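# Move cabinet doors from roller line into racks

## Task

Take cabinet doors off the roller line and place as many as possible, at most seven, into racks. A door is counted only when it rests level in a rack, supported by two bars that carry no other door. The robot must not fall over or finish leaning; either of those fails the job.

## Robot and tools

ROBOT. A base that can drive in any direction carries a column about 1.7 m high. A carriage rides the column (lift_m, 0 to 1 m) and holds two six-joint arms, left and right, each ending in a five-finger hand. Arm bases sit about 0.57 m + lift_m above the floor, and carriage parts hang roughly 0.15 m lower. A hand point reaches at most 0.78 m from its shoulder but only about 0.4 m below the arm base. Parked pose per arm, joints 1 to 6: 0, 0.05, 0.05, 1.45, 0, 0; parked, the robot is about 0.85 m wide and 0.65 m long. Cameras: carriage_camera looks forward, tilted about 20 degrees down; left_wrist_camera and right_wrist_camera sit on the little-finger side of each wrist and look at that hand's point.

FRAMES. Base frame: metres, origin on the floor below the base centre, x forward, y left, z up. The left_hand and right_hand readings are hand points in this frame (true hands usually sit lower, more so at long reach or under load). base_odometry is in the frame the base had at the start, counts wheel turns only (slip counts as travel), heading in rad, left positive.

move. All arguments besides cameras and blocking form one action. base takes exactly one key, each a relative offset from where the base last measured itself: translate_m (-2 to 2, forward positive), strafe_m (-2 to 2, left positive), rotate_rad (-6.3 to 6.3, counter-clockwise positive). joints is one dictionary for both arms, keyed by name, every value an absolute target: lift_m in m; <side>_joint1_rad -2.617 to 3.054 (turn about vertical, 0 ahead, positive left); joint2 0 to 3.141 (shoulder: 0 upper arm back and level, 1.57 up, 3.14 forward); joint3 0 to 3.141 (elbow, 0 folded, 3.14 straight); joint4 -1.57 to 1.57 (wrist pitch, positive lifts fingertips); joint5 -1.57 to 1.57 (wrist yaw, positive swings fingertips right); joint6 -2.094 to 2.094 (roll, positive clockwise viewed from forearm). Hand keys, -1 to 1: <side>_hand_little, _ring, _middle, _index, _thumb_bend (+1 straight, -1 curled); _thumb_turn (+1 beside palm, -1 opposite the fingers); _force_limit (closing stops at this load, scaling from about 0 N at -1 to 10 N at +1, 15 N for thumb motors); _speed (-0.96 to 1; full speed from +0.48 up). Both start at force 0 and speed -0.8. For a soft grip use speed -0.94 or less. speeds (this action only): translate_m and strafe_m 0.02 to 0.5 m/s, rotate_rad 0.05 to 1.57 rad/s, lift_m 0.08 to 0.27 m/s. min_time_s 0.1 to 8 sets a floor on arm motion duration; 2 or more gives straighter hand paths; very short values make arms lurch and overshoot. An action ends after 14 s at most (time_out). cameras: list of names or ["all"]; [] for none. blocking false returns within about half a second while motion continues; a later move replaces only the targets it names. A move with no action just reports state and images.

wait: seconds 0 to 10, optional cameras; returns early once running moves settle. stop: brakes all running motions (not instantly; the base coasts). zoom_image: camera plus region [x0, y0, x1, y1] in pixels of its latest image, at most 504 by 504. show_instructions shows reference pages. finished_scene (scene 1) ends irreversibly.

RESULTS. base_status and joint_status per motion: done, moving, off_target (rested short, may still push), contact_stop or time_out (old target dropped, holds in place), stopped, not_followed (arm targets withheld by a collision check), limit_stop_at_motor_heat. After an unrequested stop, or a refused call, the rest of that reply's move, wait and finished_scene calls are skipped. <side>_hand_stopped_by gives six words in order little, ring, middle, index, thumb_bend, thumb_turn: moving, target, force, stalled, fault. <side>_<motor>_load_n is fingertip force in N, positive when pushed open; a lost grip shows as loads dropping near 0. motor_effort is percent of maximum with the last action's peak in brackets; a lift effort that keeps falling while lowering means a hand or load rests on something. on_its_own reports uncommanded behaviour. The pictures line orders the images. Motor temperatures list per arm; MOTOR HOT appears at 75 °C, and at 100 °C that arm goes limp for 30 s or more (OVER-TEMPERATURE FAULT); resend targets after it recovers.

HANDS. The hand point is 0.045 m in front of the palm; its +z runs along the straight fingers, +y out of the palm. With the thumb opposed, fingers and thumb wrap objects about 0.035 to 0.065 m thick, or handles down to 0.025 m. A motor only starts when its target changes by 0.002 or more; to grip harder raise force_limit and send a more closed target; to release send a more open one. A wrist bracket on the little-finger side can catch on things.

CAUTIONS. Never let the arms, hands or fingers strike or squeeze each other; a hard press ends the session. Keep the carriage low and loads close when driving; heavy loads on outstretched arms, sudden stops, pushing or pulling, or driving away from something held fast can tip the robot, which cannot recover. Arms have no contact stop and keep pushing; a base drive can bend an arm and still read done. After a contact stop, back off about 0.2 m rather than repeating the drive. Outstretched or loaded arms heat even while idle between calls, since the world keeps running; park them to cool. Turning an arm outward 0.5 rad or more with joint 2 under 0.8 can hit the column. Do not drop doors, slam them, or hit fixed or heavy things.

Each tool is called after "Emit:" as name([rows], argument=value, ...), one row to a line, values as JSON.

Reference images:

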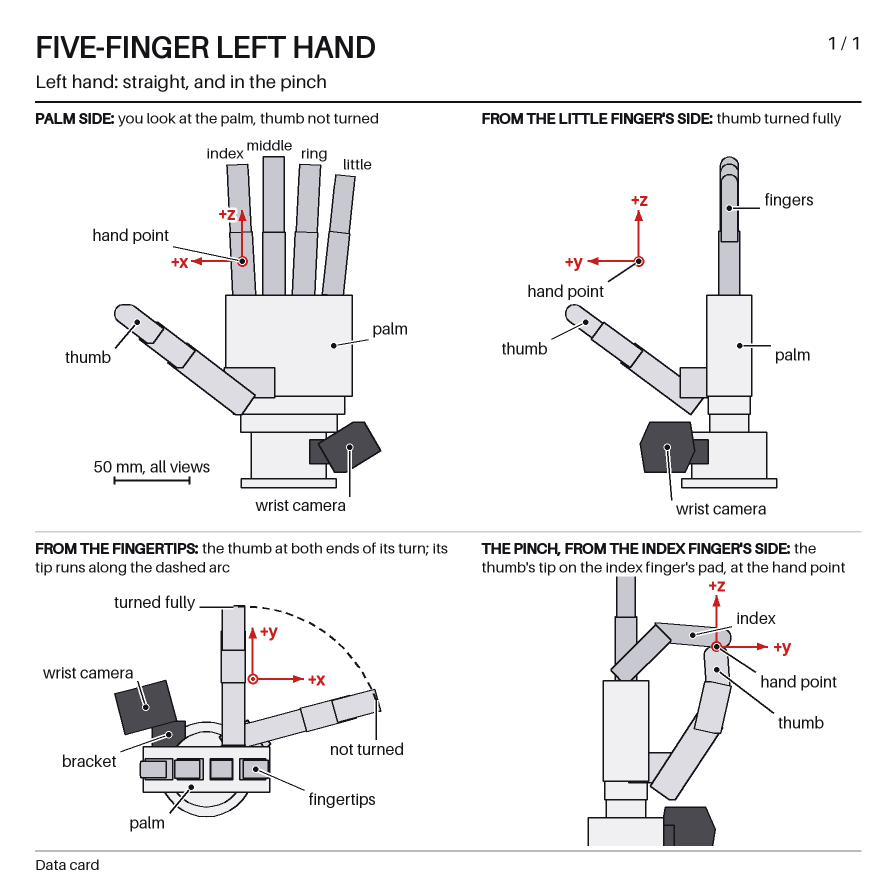

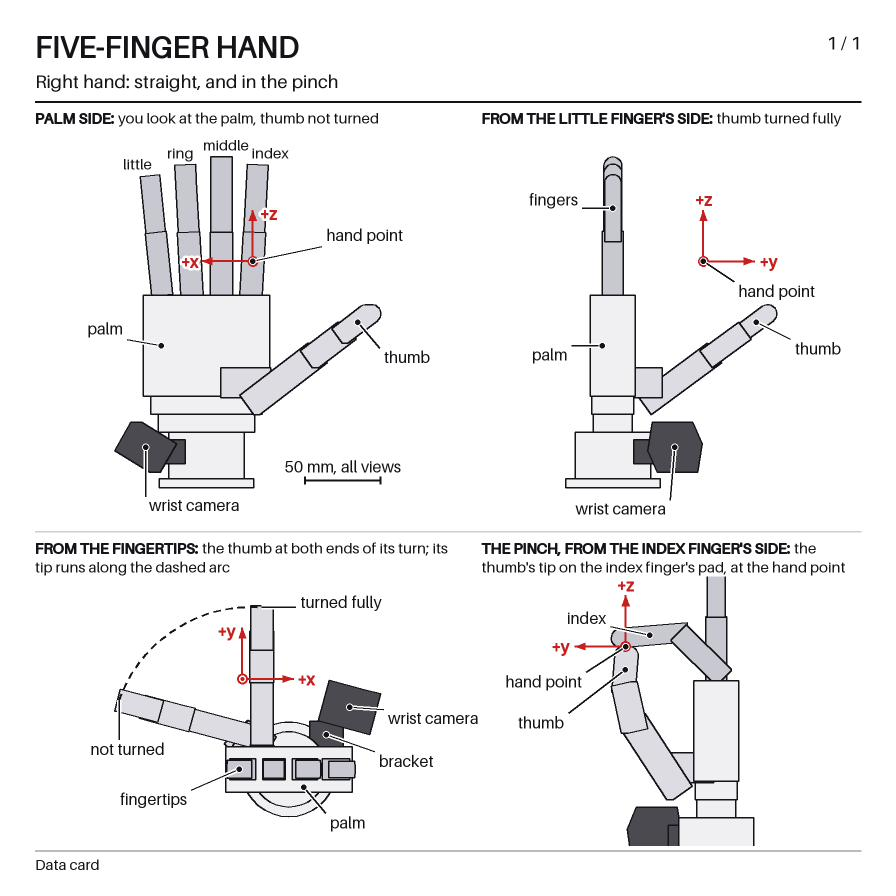

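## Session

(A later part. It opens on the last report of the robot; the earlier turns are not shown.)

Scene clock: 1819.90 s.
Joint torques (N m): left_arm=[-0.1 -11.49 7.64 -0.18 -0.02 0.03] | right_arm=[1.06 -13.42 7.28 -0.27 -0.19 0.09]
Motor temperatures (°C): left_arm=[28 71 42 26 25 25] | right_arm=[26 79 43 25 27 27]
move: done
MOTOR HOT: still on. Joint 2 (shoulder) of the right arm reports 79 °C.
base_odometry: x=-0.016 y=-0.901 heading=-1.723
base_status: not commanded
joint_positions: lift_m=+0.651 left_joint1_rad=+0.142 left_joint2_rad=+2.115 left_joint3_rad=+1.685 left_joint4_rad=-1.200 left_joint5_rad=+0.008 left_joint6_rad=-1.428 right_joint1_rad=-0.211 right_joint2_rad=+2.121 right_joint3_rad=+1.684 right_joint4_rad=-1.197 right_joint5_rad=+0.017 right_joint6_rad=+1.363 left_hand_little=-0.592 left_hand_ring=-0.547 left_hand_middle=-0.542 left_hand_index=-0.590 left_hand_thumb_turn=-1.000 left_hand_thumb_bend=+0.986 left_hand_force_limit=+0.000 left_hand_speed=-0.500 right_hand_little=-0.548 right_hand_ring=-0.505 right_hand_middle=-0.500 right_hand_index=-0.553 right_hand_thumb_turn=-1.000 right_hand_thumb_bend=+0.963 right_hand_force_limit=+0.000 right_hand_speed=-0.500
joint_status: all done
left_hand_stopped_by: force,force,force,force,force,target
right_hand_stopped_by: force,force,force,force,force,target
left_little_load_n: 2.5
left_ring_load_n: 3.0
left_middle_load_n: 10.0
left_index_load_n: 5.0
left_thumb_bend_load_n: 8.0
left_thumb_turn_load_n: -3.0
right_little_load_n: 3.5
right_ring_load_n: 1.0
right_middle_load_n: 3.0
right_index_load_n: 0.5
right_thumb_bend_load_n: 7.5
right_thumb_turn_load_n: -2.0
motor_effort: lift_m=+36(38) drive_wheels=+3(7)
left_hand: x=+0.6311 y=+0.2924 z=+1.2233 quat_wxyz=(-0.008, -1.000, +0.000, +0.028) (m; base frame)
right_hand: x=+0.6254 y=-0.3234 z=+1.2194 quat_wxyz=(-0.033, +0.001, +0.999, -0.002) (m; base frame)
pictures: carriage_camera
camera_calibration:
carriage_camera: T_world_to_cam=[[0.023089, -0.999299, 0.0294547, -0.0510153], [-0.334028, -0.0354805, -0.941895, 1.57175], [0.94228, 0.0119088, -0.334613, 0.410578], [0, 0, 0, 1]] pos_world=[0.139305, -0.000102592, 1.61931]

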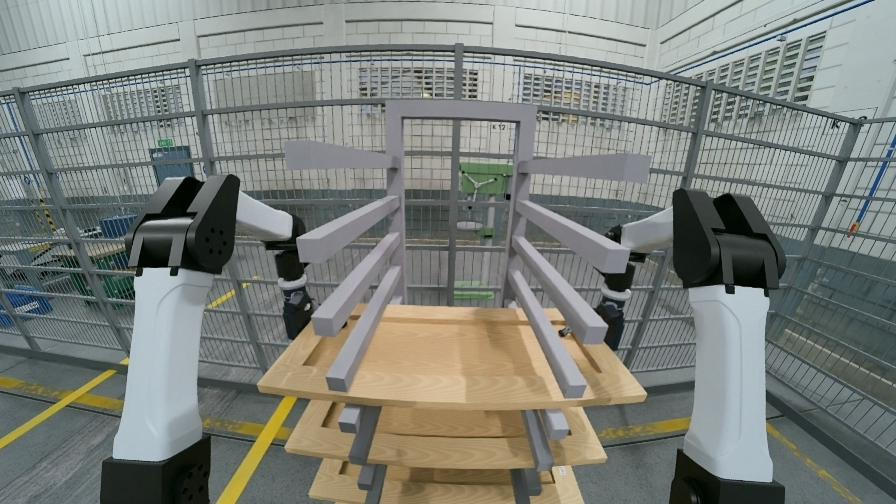

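Right touches; lower slightly and release, then back out.

Emit:
move(joints={"lift_m": 0.642}, speeds={"lift_m": 0.08}, cameras=[])

Emit:
move(joints={"left_hand_index": 1, "left_hand_middle": 1, "left_hand_ring": 1, "left_hand_little": 1, "right_hand_index": 1, "right_hand_middle": 1, "right_hand_ring": 1, "right_hand_little": 1, "left_hand_thumb_bend": 1, "right_hand_thumb_bend": 1}, cameras=[])

Emit:
move(joints={"lift_m": 0.662}, speeds={"lift_m": 0.08}, cameras=["all"])

Emit:
move(joints={"left_joint1_rad": 0.5, "left_joint5_rad": 0, "left_joint6_rad": -1.07, "right_joint1_rad": -0.5, "right_joint5_rad": 0, "right_joint6_rad": 1.07}, min_time_s=1.0, cameras=[])

Emit:
move(base={"translate_m": -0.9}, joints={"left_joint2_rad": 1.0, "left_joint3_rad": 0.6, "left_joint4_rad": -1.17, "right_joint2_rad": 1.0, "right_joint3_rad": 0.6, "right_joint4_rad": -1.17}, cameras=["carriage_camera"])

Emit:
zoom_image(camera="carriage_camera", region=[360, 100, 540, 420])

Scene clock: 1837.17 s.
Joint torques (N m): left_arm=[-0.44 -10.74 6.5 -0.02 -0.17 0.03] | right_arm=[1.17 -11.92 6.6 -0.1 -0.17 0.08]
Motor temperatures (°C): left_arm=[28 72 42 26 25 25] | right_arm=[26 76 44 25 27 27]
move: done
MOTOR HOT: still on. Joint 2 (shoulder) of the right arm reports 76 °C.
base_odometry: x=-0.016 y=-0.901 heading=-1.723
base_status: not commanded
joint_positions: lift_m=+0.642 left_joint1_rad=+0.147 left_joint2_rad=+2.105 left_joint3_rad=+1.697 left_joint4_rad=-1.216 left_joint5_rad=+0.019 left_joint6_rad=-1.427 right_joint1_rad=-0.212 right_joint2_rad=+2.104 right_joint3_rad=+1.692 right_joint4_rad=-1.211 right_joint5_rad=+0.013 right_joint6_rad=+1.363 left_hand_little=-0.592 left_hand_ring=-0.548 left_hand_middle=-0.542 left_hand_index=-0.590 left_hand_thumb_turn=-1.000 left_hand_thumb_bend=+0.986 left_hand_force_limit=+0.000 left_hand_speed=-0.500 right_hand_little=-0.548 right_hand_ring=-0.505 right_hand_middle=-0.500 right_hand_index=-0.552 right_hand_thumb_turn=-1.000 right_hand_thumb_bend=+0.963 right_hand_force_limit=+0.000 right_hand_speed=-0.500
joint_status: all done
left_hand_stopped_by: force,force,force,force,force,target
right_hand_stopped_by: force,force,force,force,force,target
left_little_load_n: 0.0
left_ring_load_n: 0.5
left_middle_load_n: 7.5
left_index_load_n: 2.5
left_thumb_bend_load_n: 7.5
left_thumb_turn_load_n: -4.0
right_little_load_n: 1.0
right_ring_load_n: 0.0
right_middle_load_n: 2.0
right_index_load_n: 1.0
right_thumb_bend_load_n: 6.0
right_thumb_turn_load_n: -2.0
motor_effort: lift_m=+34(35) drive_wheels=+2(5)
left_hand: x=+0.6314 y=+0.2920 z=+1.2216 quat_wxyz=(-0.013, -1.000, -0.002, +0.025) (m; base frame)
right_hand: x=+0.6258 y=-0.3231 z=+1.2190 quat_wxyz=(-0.027, +0.002, +1.000, -0.001) (m; base frame)
pictures: none
No camera images: "cameras" was empty.

Scene clock: 1838.80 s.
Joint torques (N m): left_arm=[-0.39 -10.59 6.35 0.01 -0.16 0.02] | right_arm=[1.07 -11.9 6.6 -0.09 -0.14 0.07]
Motor temperatures (°C): left_arm=[28 72 42 26 25 25] | right_arm=[26 75 44 25 27 27]
move: done
MOTOR HOT: still on. Joint 2 (shoulder) of the right arm reports 75 °C.
base_odometry: x=-0.016 y=-0.901 heading=-1.723
base_status: not commanded
joint_positions: lift_m=+0.642 left_joint1_rad=+0.147 left_joint2_rad=+2.104 left_joint3_rad=+1.698 left_joint4_rad=-1.220 left_joint5_rad=+0.020 left_joint6_rad=-1.427 right_joint1_rad=-0.211 right_joint2_rad=+2.104 right_joint3_rad=+1.692 right_joint4_rad=-1.213 right_joint5_rad=+0.013 right_joint6_rad=+1.363 left_hand_little=+1.000 left_hand_ring=+1.000 left_hand_middle=+1.000 left_hand_index=+1.000 left_hand_thumb_turn=-1.000 left_hand_thumb_bend=+1.000 left_hand_force_limit=+0.000 left_hand_speed=-0.500 right_hand_little=+1.000 right_hand_ring=+1.000 right_hand_middle=+1.000 right_hand_index=+1.000 right_hand_thumb_turn=-1.000 right_hand_thumb_bend=+1.000 right_hand_force_limit=+0.000 right_hand_speed=-0.500
joint_status: all done
left_hand_stopped_by: target,target,target,target,target,target
right_hand_stopped_by: target,target,target,target,target,target
left_little_load_n: 0.0
left_ring_load_n: 0.0
left_middle_load_n: 0.0
left_index_load_n: 0.0
left_thumb_bend_load_n: 0.5
left_thumb_turn_load_n: -0.5
right_little_load_n: 0.0
right_ring_load_n: 0.0
right_middle_load_n: 0.0
right_index_load_n: 0.0
right_thumb_bend_load_n: 0.0
right_thumb_turn_load_n: 0.5
motor_effort: lift_m=+33(35) drive_wheels=+2(3)
left_hand: x=+0.6311 y=+0.2919 z=+1.2225 quat_wxyz=(-0.014, -1.000, -0.002, +0.026) (m; base frame)
right_hand: x=+0.6253 y=-0.3225 z=+1.2191 quat_wxyz=(-0.028, +0.001, +1.000, +0.000) (m; base frame)
pictures: none
No camera images: "cameras" was empty.

Scene clock: 1839.40 s.
Joint torques (N m): left_arm=[-0.47 -10.69 6.3 0.06 -0.16 0.05] | right_arm=[1.09 -11.85 6.58 -0.06 -0.15 0.05]
Motor temperatures (°C): left_arm=[28 73 42 26 25 25] | right_arm=[26 75 44 25 27 27]
move: done
MOTOR HOT: still on. Joint 2 (shoulder) of the right arm reports 75 °C.
base_odometry: x=-0.016 y=-0.901 heading=-1.723
base_status: not commanded
joint_positions: lift_m=+0.662 left_joint1_rad=+0.147 left_joint2_rad=+2.104 left_joint3_rad=+1.698 left_joint4_rad=-1.223 left_joint5_rad=+0.016 left_joint6_rad=-1.427 right_joint1_rad=-0.211 right_joint2_rad=+2.104 right_joint3_rad=+1.692 right_joint4_rad=-1.218 right_joint5_rad=+0.013 right_joint6_rad=+1.364 left_hand_little=+1.000 left_hand_ring=+1.000 left_hand_middle=+1.000 left_hand_index=+1.000 left_hand_thumb_turn=-1.000 left_hand_thumb_bend=+1.000 left_hand_force_limit=+0.000 left_hand_speed=-0.500 right_hand_little=+1.000 right_hand_ring=+1.000 right_hand_middle=+1.000 right_hand_index=+1.000 right_hand_thumb_turn=-1.000 right_hand_thumb_bend=+1.000 right_hand_force_limit=+0.000 right_hand_speed=-0.500
joint_status: all done
left_hand_stopped_by: target,target,target,target,target,target
right_hand_stopped_by: target,target,target,target,target,target
left_little_load_n: 0.0
left_ring_load_n: 0.0
left_middle_load_n: 0.0
left_index_load_n: 0.0
left_thumb_bend_load_n: 0.0
left_thumb_turn_load_n: 0.0
right_little_load_n: 0.0
right_ring_load_n: 0.0
right_middle_load_n: 0.0
right_index_load_n: 0.0
right_thumb_bend_load_n: -0.5
right_thumb_turn_load_n: 0.0
motor_effort: lift_m=+35(45) drive_wheels=+2(5)
left_hand: x=+0.6300 y=+0.2925 z=+1.2421 quat_wxyz=(-0.012, -1.000, -0.002, +0.028) (m; base frame)
right_hand: x=+0.6239 y=-0.3224 z=+1.2389 quat_wxyz=(-0.031, +0.002, +1.000, +0.000) (m; base frame)
pictures: carriage_camera, left_wrist_camera, right_wrist_camera
camera_calibration:
carriage_camera: T_world_to_cam=[[0.023089, -0.999299, 0.0294547, -0.0513422], [-0.334028, -0.0354805, -0.941895, 1.5822], [0.94228, 0.0119088, -0.334613, 0.414293], [0, 0, 0, 1]] pos_world=[0.139305, -0.000102592, 1.63041]
left_wrist_camera: T_world_to_cam=[[0.231515, 0.970102, -0.0728157, -0.336913], [0.845732, -0.163714, 0.507873, -1.1216], [0.480768, -0.179163, -0.858349, 0.929715], [0, 0, 0, 1]] pos_world=[0.579596, 0.30979, 1.34312]
right_wrist_camera: T_world_to_cam=[[-0.236081, 0.971733, -0.000275549, 0.465567], [0.841044, 0.204472, 0.500835, -1.07963], [0.486735, 0.118006, -0.865543, 0.92416], [0, 0, 0, 1]] pos_world=[0.568107, -0.340709, 1.34074]

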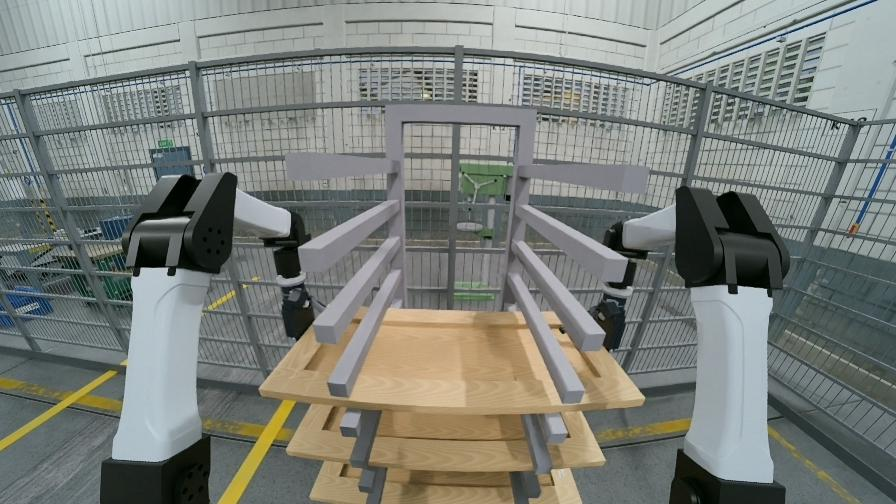

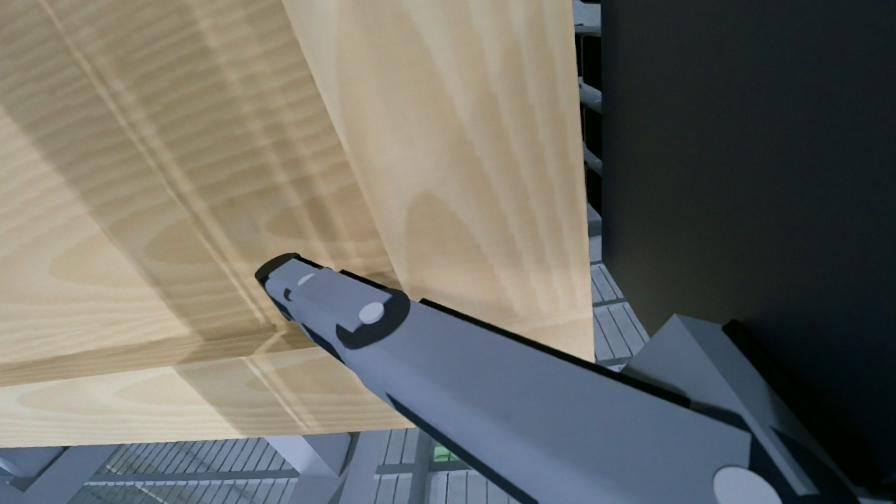

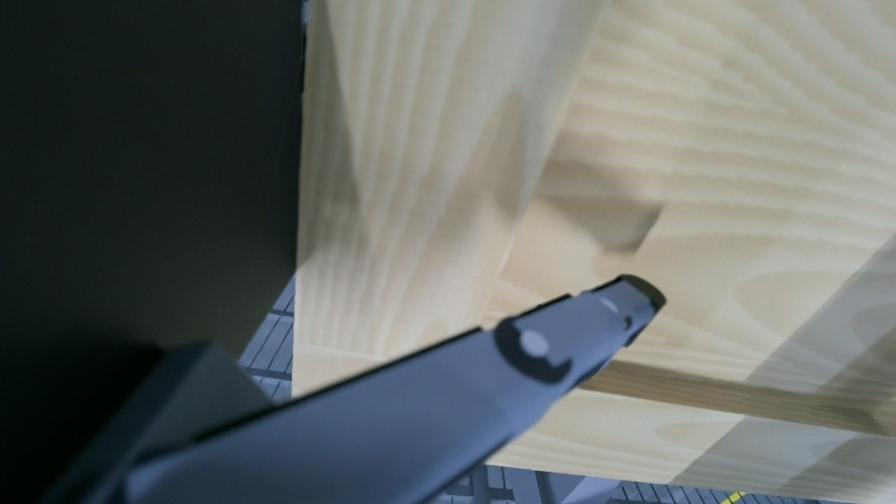

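Scene clock: 1840.83 s.
Joint torques (N m): left_arm=[0.61 -10.7 6.34 0.05 -0.11 0.17] | right_arm=[-0.46 -11.82 6.57 -0.01 -0.09 -0.1]
Motor temperatures (°C): left_arm=[28 73 42 26 25 25] | right_arm=[26 75 44 25 27 27]
move: done
MOTOR HOT: still on. Joint 2 (shoulder) of the right arm reports 75 °C.
base_odometry: x=-0.016 y=-0.901 heading=-1.723
base_status: not commanded
joint_positions: lift_m=+0.662 left_joint1_rad=+0.495 left_joint2_rad=+2.104 left_joint3_rad=+1.698 left_joint4_rad=-1.223 left_joint5_rad=+0.011 left_joint6_rad=-1.078 right_joint1_rad=-0.495 right_joint2_rad=+2.104 right_joint3_rad=+1.692 right_joint4_rad=-1.225 right_joint5_rad=+0.006 right_joint6_rad=+1.081 left_hand_little=+1.000 left_hand_ring=+1.000 left_hand_middle=+1.000 left_hand_index=+1.000 left_hand_thumb_turn=-1.000 left_hand_thumb_bend=+1.000 left_hand_force_limit=+0.000 left_hand_speed=-0.500 right_hand_little=+1.000 right_hand_ring=+1.000 right_hand_middle=+1.000 right_hand_index=+1.000 right_hand_thumb_turn=-1.000 right_hand_thumb_bend=+1.000 right_hand_force_limit=+0.000 right_hand_speed=-0.500
joint_status: all done
left_hand_stopped_by: target,target,target,target,target,target
right_hand_stopped_by: target,target,target,target,target,target
left_little_load_n: 0.0
left_ring_load_n: 0.0
left_middle_load_n: 0.0
left_index_load_n: 0.5
left_thumb_bend_load_n: 0.0
left_thumb_turn_load_n: 0.0
right_little_load_n: 0.0
right_ring_load_n: 0.0
right_middle_load_n: 0.0
right_index_load_n: 0.0
right_thumb_bend_load_n: 0.0
right_thumb_turn_load_n: 0.0
motor_effort: lift_m=+35(36) drive_wheels=+2(3)
left_hand: x=+0.5882 y=+0.4211 z=+1.2432 quat_wxyz=(-0.019, -1.000, -0.002, +0.023) (m; base frame)
right_hand: x=+0.5845 y=-0.4229 z=+1.2406 quat_wxyz=(-0.031, +0.002, +0.999, +0.013) (m; base frame)
pictures: none
No camera images: "cameras" was empty.

Scene clock: 1844.93 s.
Joint torques (N m): left_arm=[0.59 -1.5 5.18 0.39 -0.08 0.14] | right_arm=[-0.5 -1.31 5.04 0.3 -0.08 -0.1]
Motor temperatures (°C): left_arm=[28 71 42 26 25 25] | right_arm=[26 73 44 25 27 27]
move: done
MOTOR HOT: still on. Joint 2 (shoulder) of the right arm reports 73 °C.
base_odometry: x=+0.121 y=-0.012 heading=-1.724
base_status: done
joint_positions: lift_m=+0.662 left_joint1_rad=+0.495 left_joint2_rad=+1.008 left_joint3_rad=+0.611 left_joint4_rad=-1.183 left_joint5_rad=+0.010 left_joint6_rad=-1.076 right_joint1_rad=-0.495 right_joint2_rad=+1.005 right_joint3_rad=+0.610 right_joint4_rad=-1.177 right_joint5_rad=+0.006 right_joint6_rad=+1.079 left_hand_little=+1.000 left_hand_ring=+1.000 left_hand_middle=+1.000 left_hand_index=+1.000 left_hand_thumb_turn=-1.000 left_hand_thumb_bend=+1.000 left_hand_force_limit=+0.000 left_hand_speed=-0.500 right_hand_little=+1.000 right_hand_ring=+1.000 right_hand_middle=+1.000 right_hand_index=+1.000 right_hand_thumb_turn=-1.000 right_hand_thumb_bend=+1.000 right_hand_force_limit=+0.000 right_hand_speed=-0.500
joint_status: all done
left_hand_stopped_by: target,target,target,target,target,target
right_hand_stopped_by: target,target,target,target,target,target
left_little_load_n: 0.0
left_ring_load_n: 0.0
left_middle_load_n: 0.0
left_index_load_n: 0.0
left_thumb_bend_load_n: 0.0
left_thumb_turn_load_n: 0.0
right_little_load_n: 0.0
right_ring_load_n: 0.0
right_middle_load_n: 0.0
right_index_load_n: 0.0
right_thumb_bend_load_n: 0.0
right_thumb_turn_load_n: 0.0
motor_effort: lift_m=+36(37) drive_wheels=-6(22)
left_hand: x=+0.3580 y=+0.2969 z=+1.2409 quat_wxyz=(-0.007, -1.000, +0.000, +0.001) (m; base frame)
right_hand: x=+0.3577 y=-0.3004 z=+1.2396 quat_wxyz=(-0.002, +0.002, +1.000, -0.002) (m; base frame)
pictures: carriage_camera
camera_calibration:
carriage_camera: T_world_to_cam=[[0.023089, -0.999299, 0.0294547, -0.0513393], [-0.334028, -0.0354805, -0.941895, 1.58211], [0.94228, 0.0119088, -0.334613, 0.414259], [0, 0, 0, 1]] pos_world=[0.139305, -0.000102592, 1.63031]

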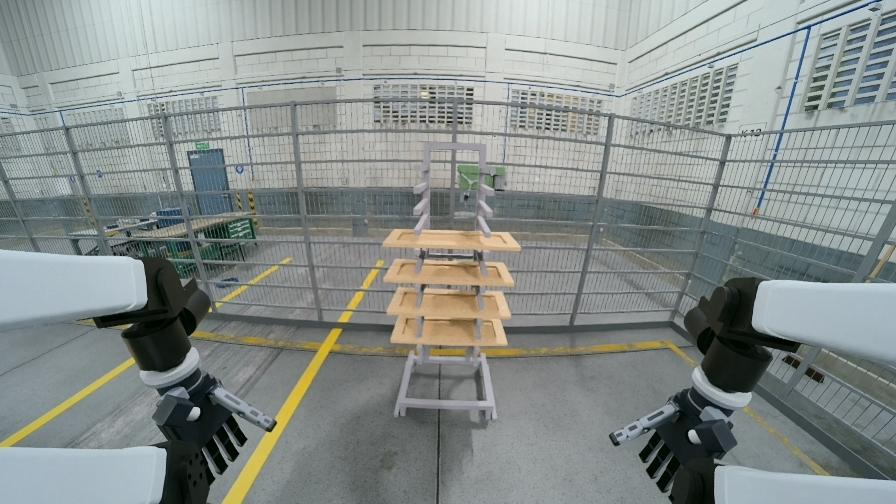

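Scaled by 1.575 from the camera's 896x504 image, which has a finer 1280x720 frame.

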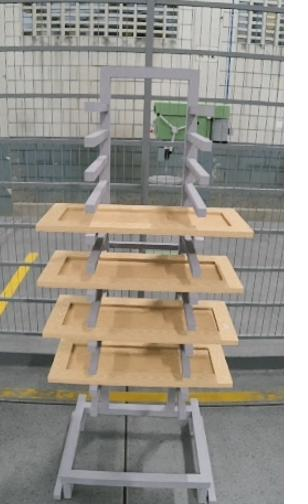

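Emit:
move(base={"rotate_rad": 3.14}, joints={"lift_m": 0.4}, cameras=["carriage_camera"])

Emit:
zoom_image(camera="carriage_camera", region=[340, 80, 560, 420])

Scene clock: 1854.03 s.
Joint torques (N m): left_arm=[0.49 -1.52 5.6 0.26 -0.07 0.15] | right_arm=[-0.46 -1.05 5.44 0.17 -0.09 -0.09]
Motor temperatures (°C): left_arm=[28 67 42 26 25 25] | right_arm=[26 68 43 25 27 27]
move: done
MOTOR HOT: cleared for the motors of the right arm.
base_odometry: x=+0.122 y=-0.012 heading=+1.416
base_status: done
joint_positions: lift_m=+0.400 left_joint1_rad=+0.496 left_joint2_rad=+1.007 left_joint3_rad=+0.608 left_joint4_rad=-1.167 left_joint5_rad=+0.009 left_joint6_rad=-1.076 right_joint1_rad=-0.495 right_joint2_rad=+1.003 right_joint3_rad=+0.606 right_joint4_rad=-1.161 right_joint5_rad=+0.006 right_joint6_rad=+1.079 left_hand_little=+1.000 left_hand_ring=+1.000 left_hand_middle=+1.000 left_hand_index=+1.000 left_hand_thumb_turn=-1.000 left_hand_thumb_bend=+1.000 left_hand_force_limit=+0.000 left_hand_speed=-0.500 right_hand_little=+1.000 right_hand_ring=+1.000 right_hand_middle=+1.000 right_hand_index=+1.000 right_hand_thumb_turn=-1.000 right_hand_thumb_bend=+1.000 right_hand_force_limit=+0.000 right_hand_speed=-0.500
joint_status: all done
left_hand_stopped_by: target,target,target,target,target,target
right_hand_stopped_by: target,target,target,target,target,target
left_little_load_n: 0.0
left_ring_load_n: 0.0
left_middle_load_n: -0.5
left_index_load_n: 0.0
left_thumb_bend_load_n: 0.0
left_thumb_turn_load_n: 0.0
right_little_load_n: 0.0
right_ring_load_n: 0.0
right_middle_load_n: 0.0
right_index_load_n: 0.5
right_thumb_bend_load_n: 0.0
right_thumb_turn_load_n: 0.0
motor_effort: lift_m=+37(39) drive_wheels=+3(17)
left_hand: x=+0.3608 y=+0.2987 z=+0.9779 quat_wxyz=(-0.003, -1.000, +0.000, -0.004) (m; base frame)
right_hand: x=+0.3606 y=-0.3020 z=+0.9768 quat_wxyz=(+0.004, +0.002, +1.000, -0.006) (m; base frame)
pictures: carriage_camera
camera_calibration:
carriage_camera: T_world_to_cam=[[0.023089, -0.999299, 0.0294547, -0.0436192], [-0.334028, -0.0354805, -0.941895, 1.33524], [0.94228, 0.0119088, -0.334613, 0.326557], [0, 0, 0, 1]] pos_world=[0.139305, -0.000102592, 1.36821]

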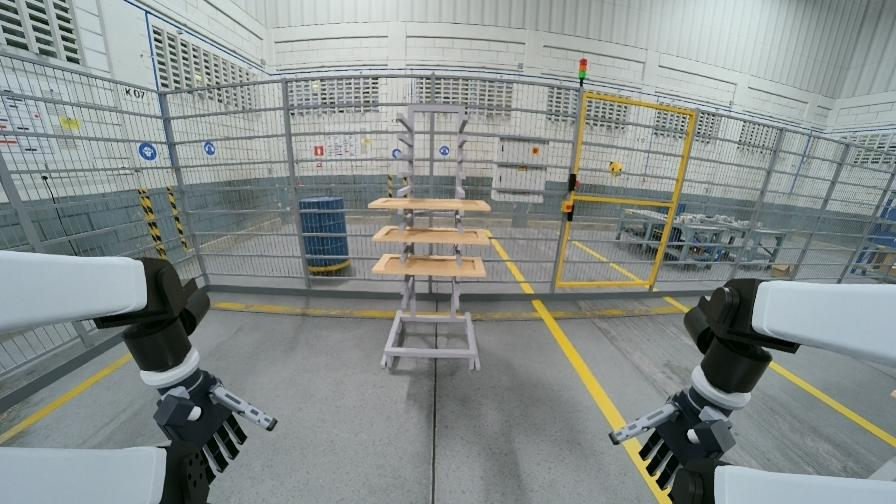

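Scaled by 1.482 from the camera's 896x504 image, which has a finer 1280x720 frame.

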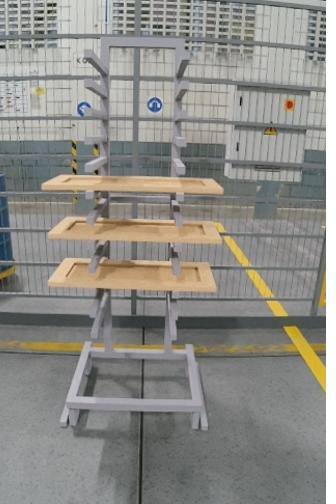

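All seven doors are racked level.

Emit:
finished_scene()

The scene is finished: the task was done.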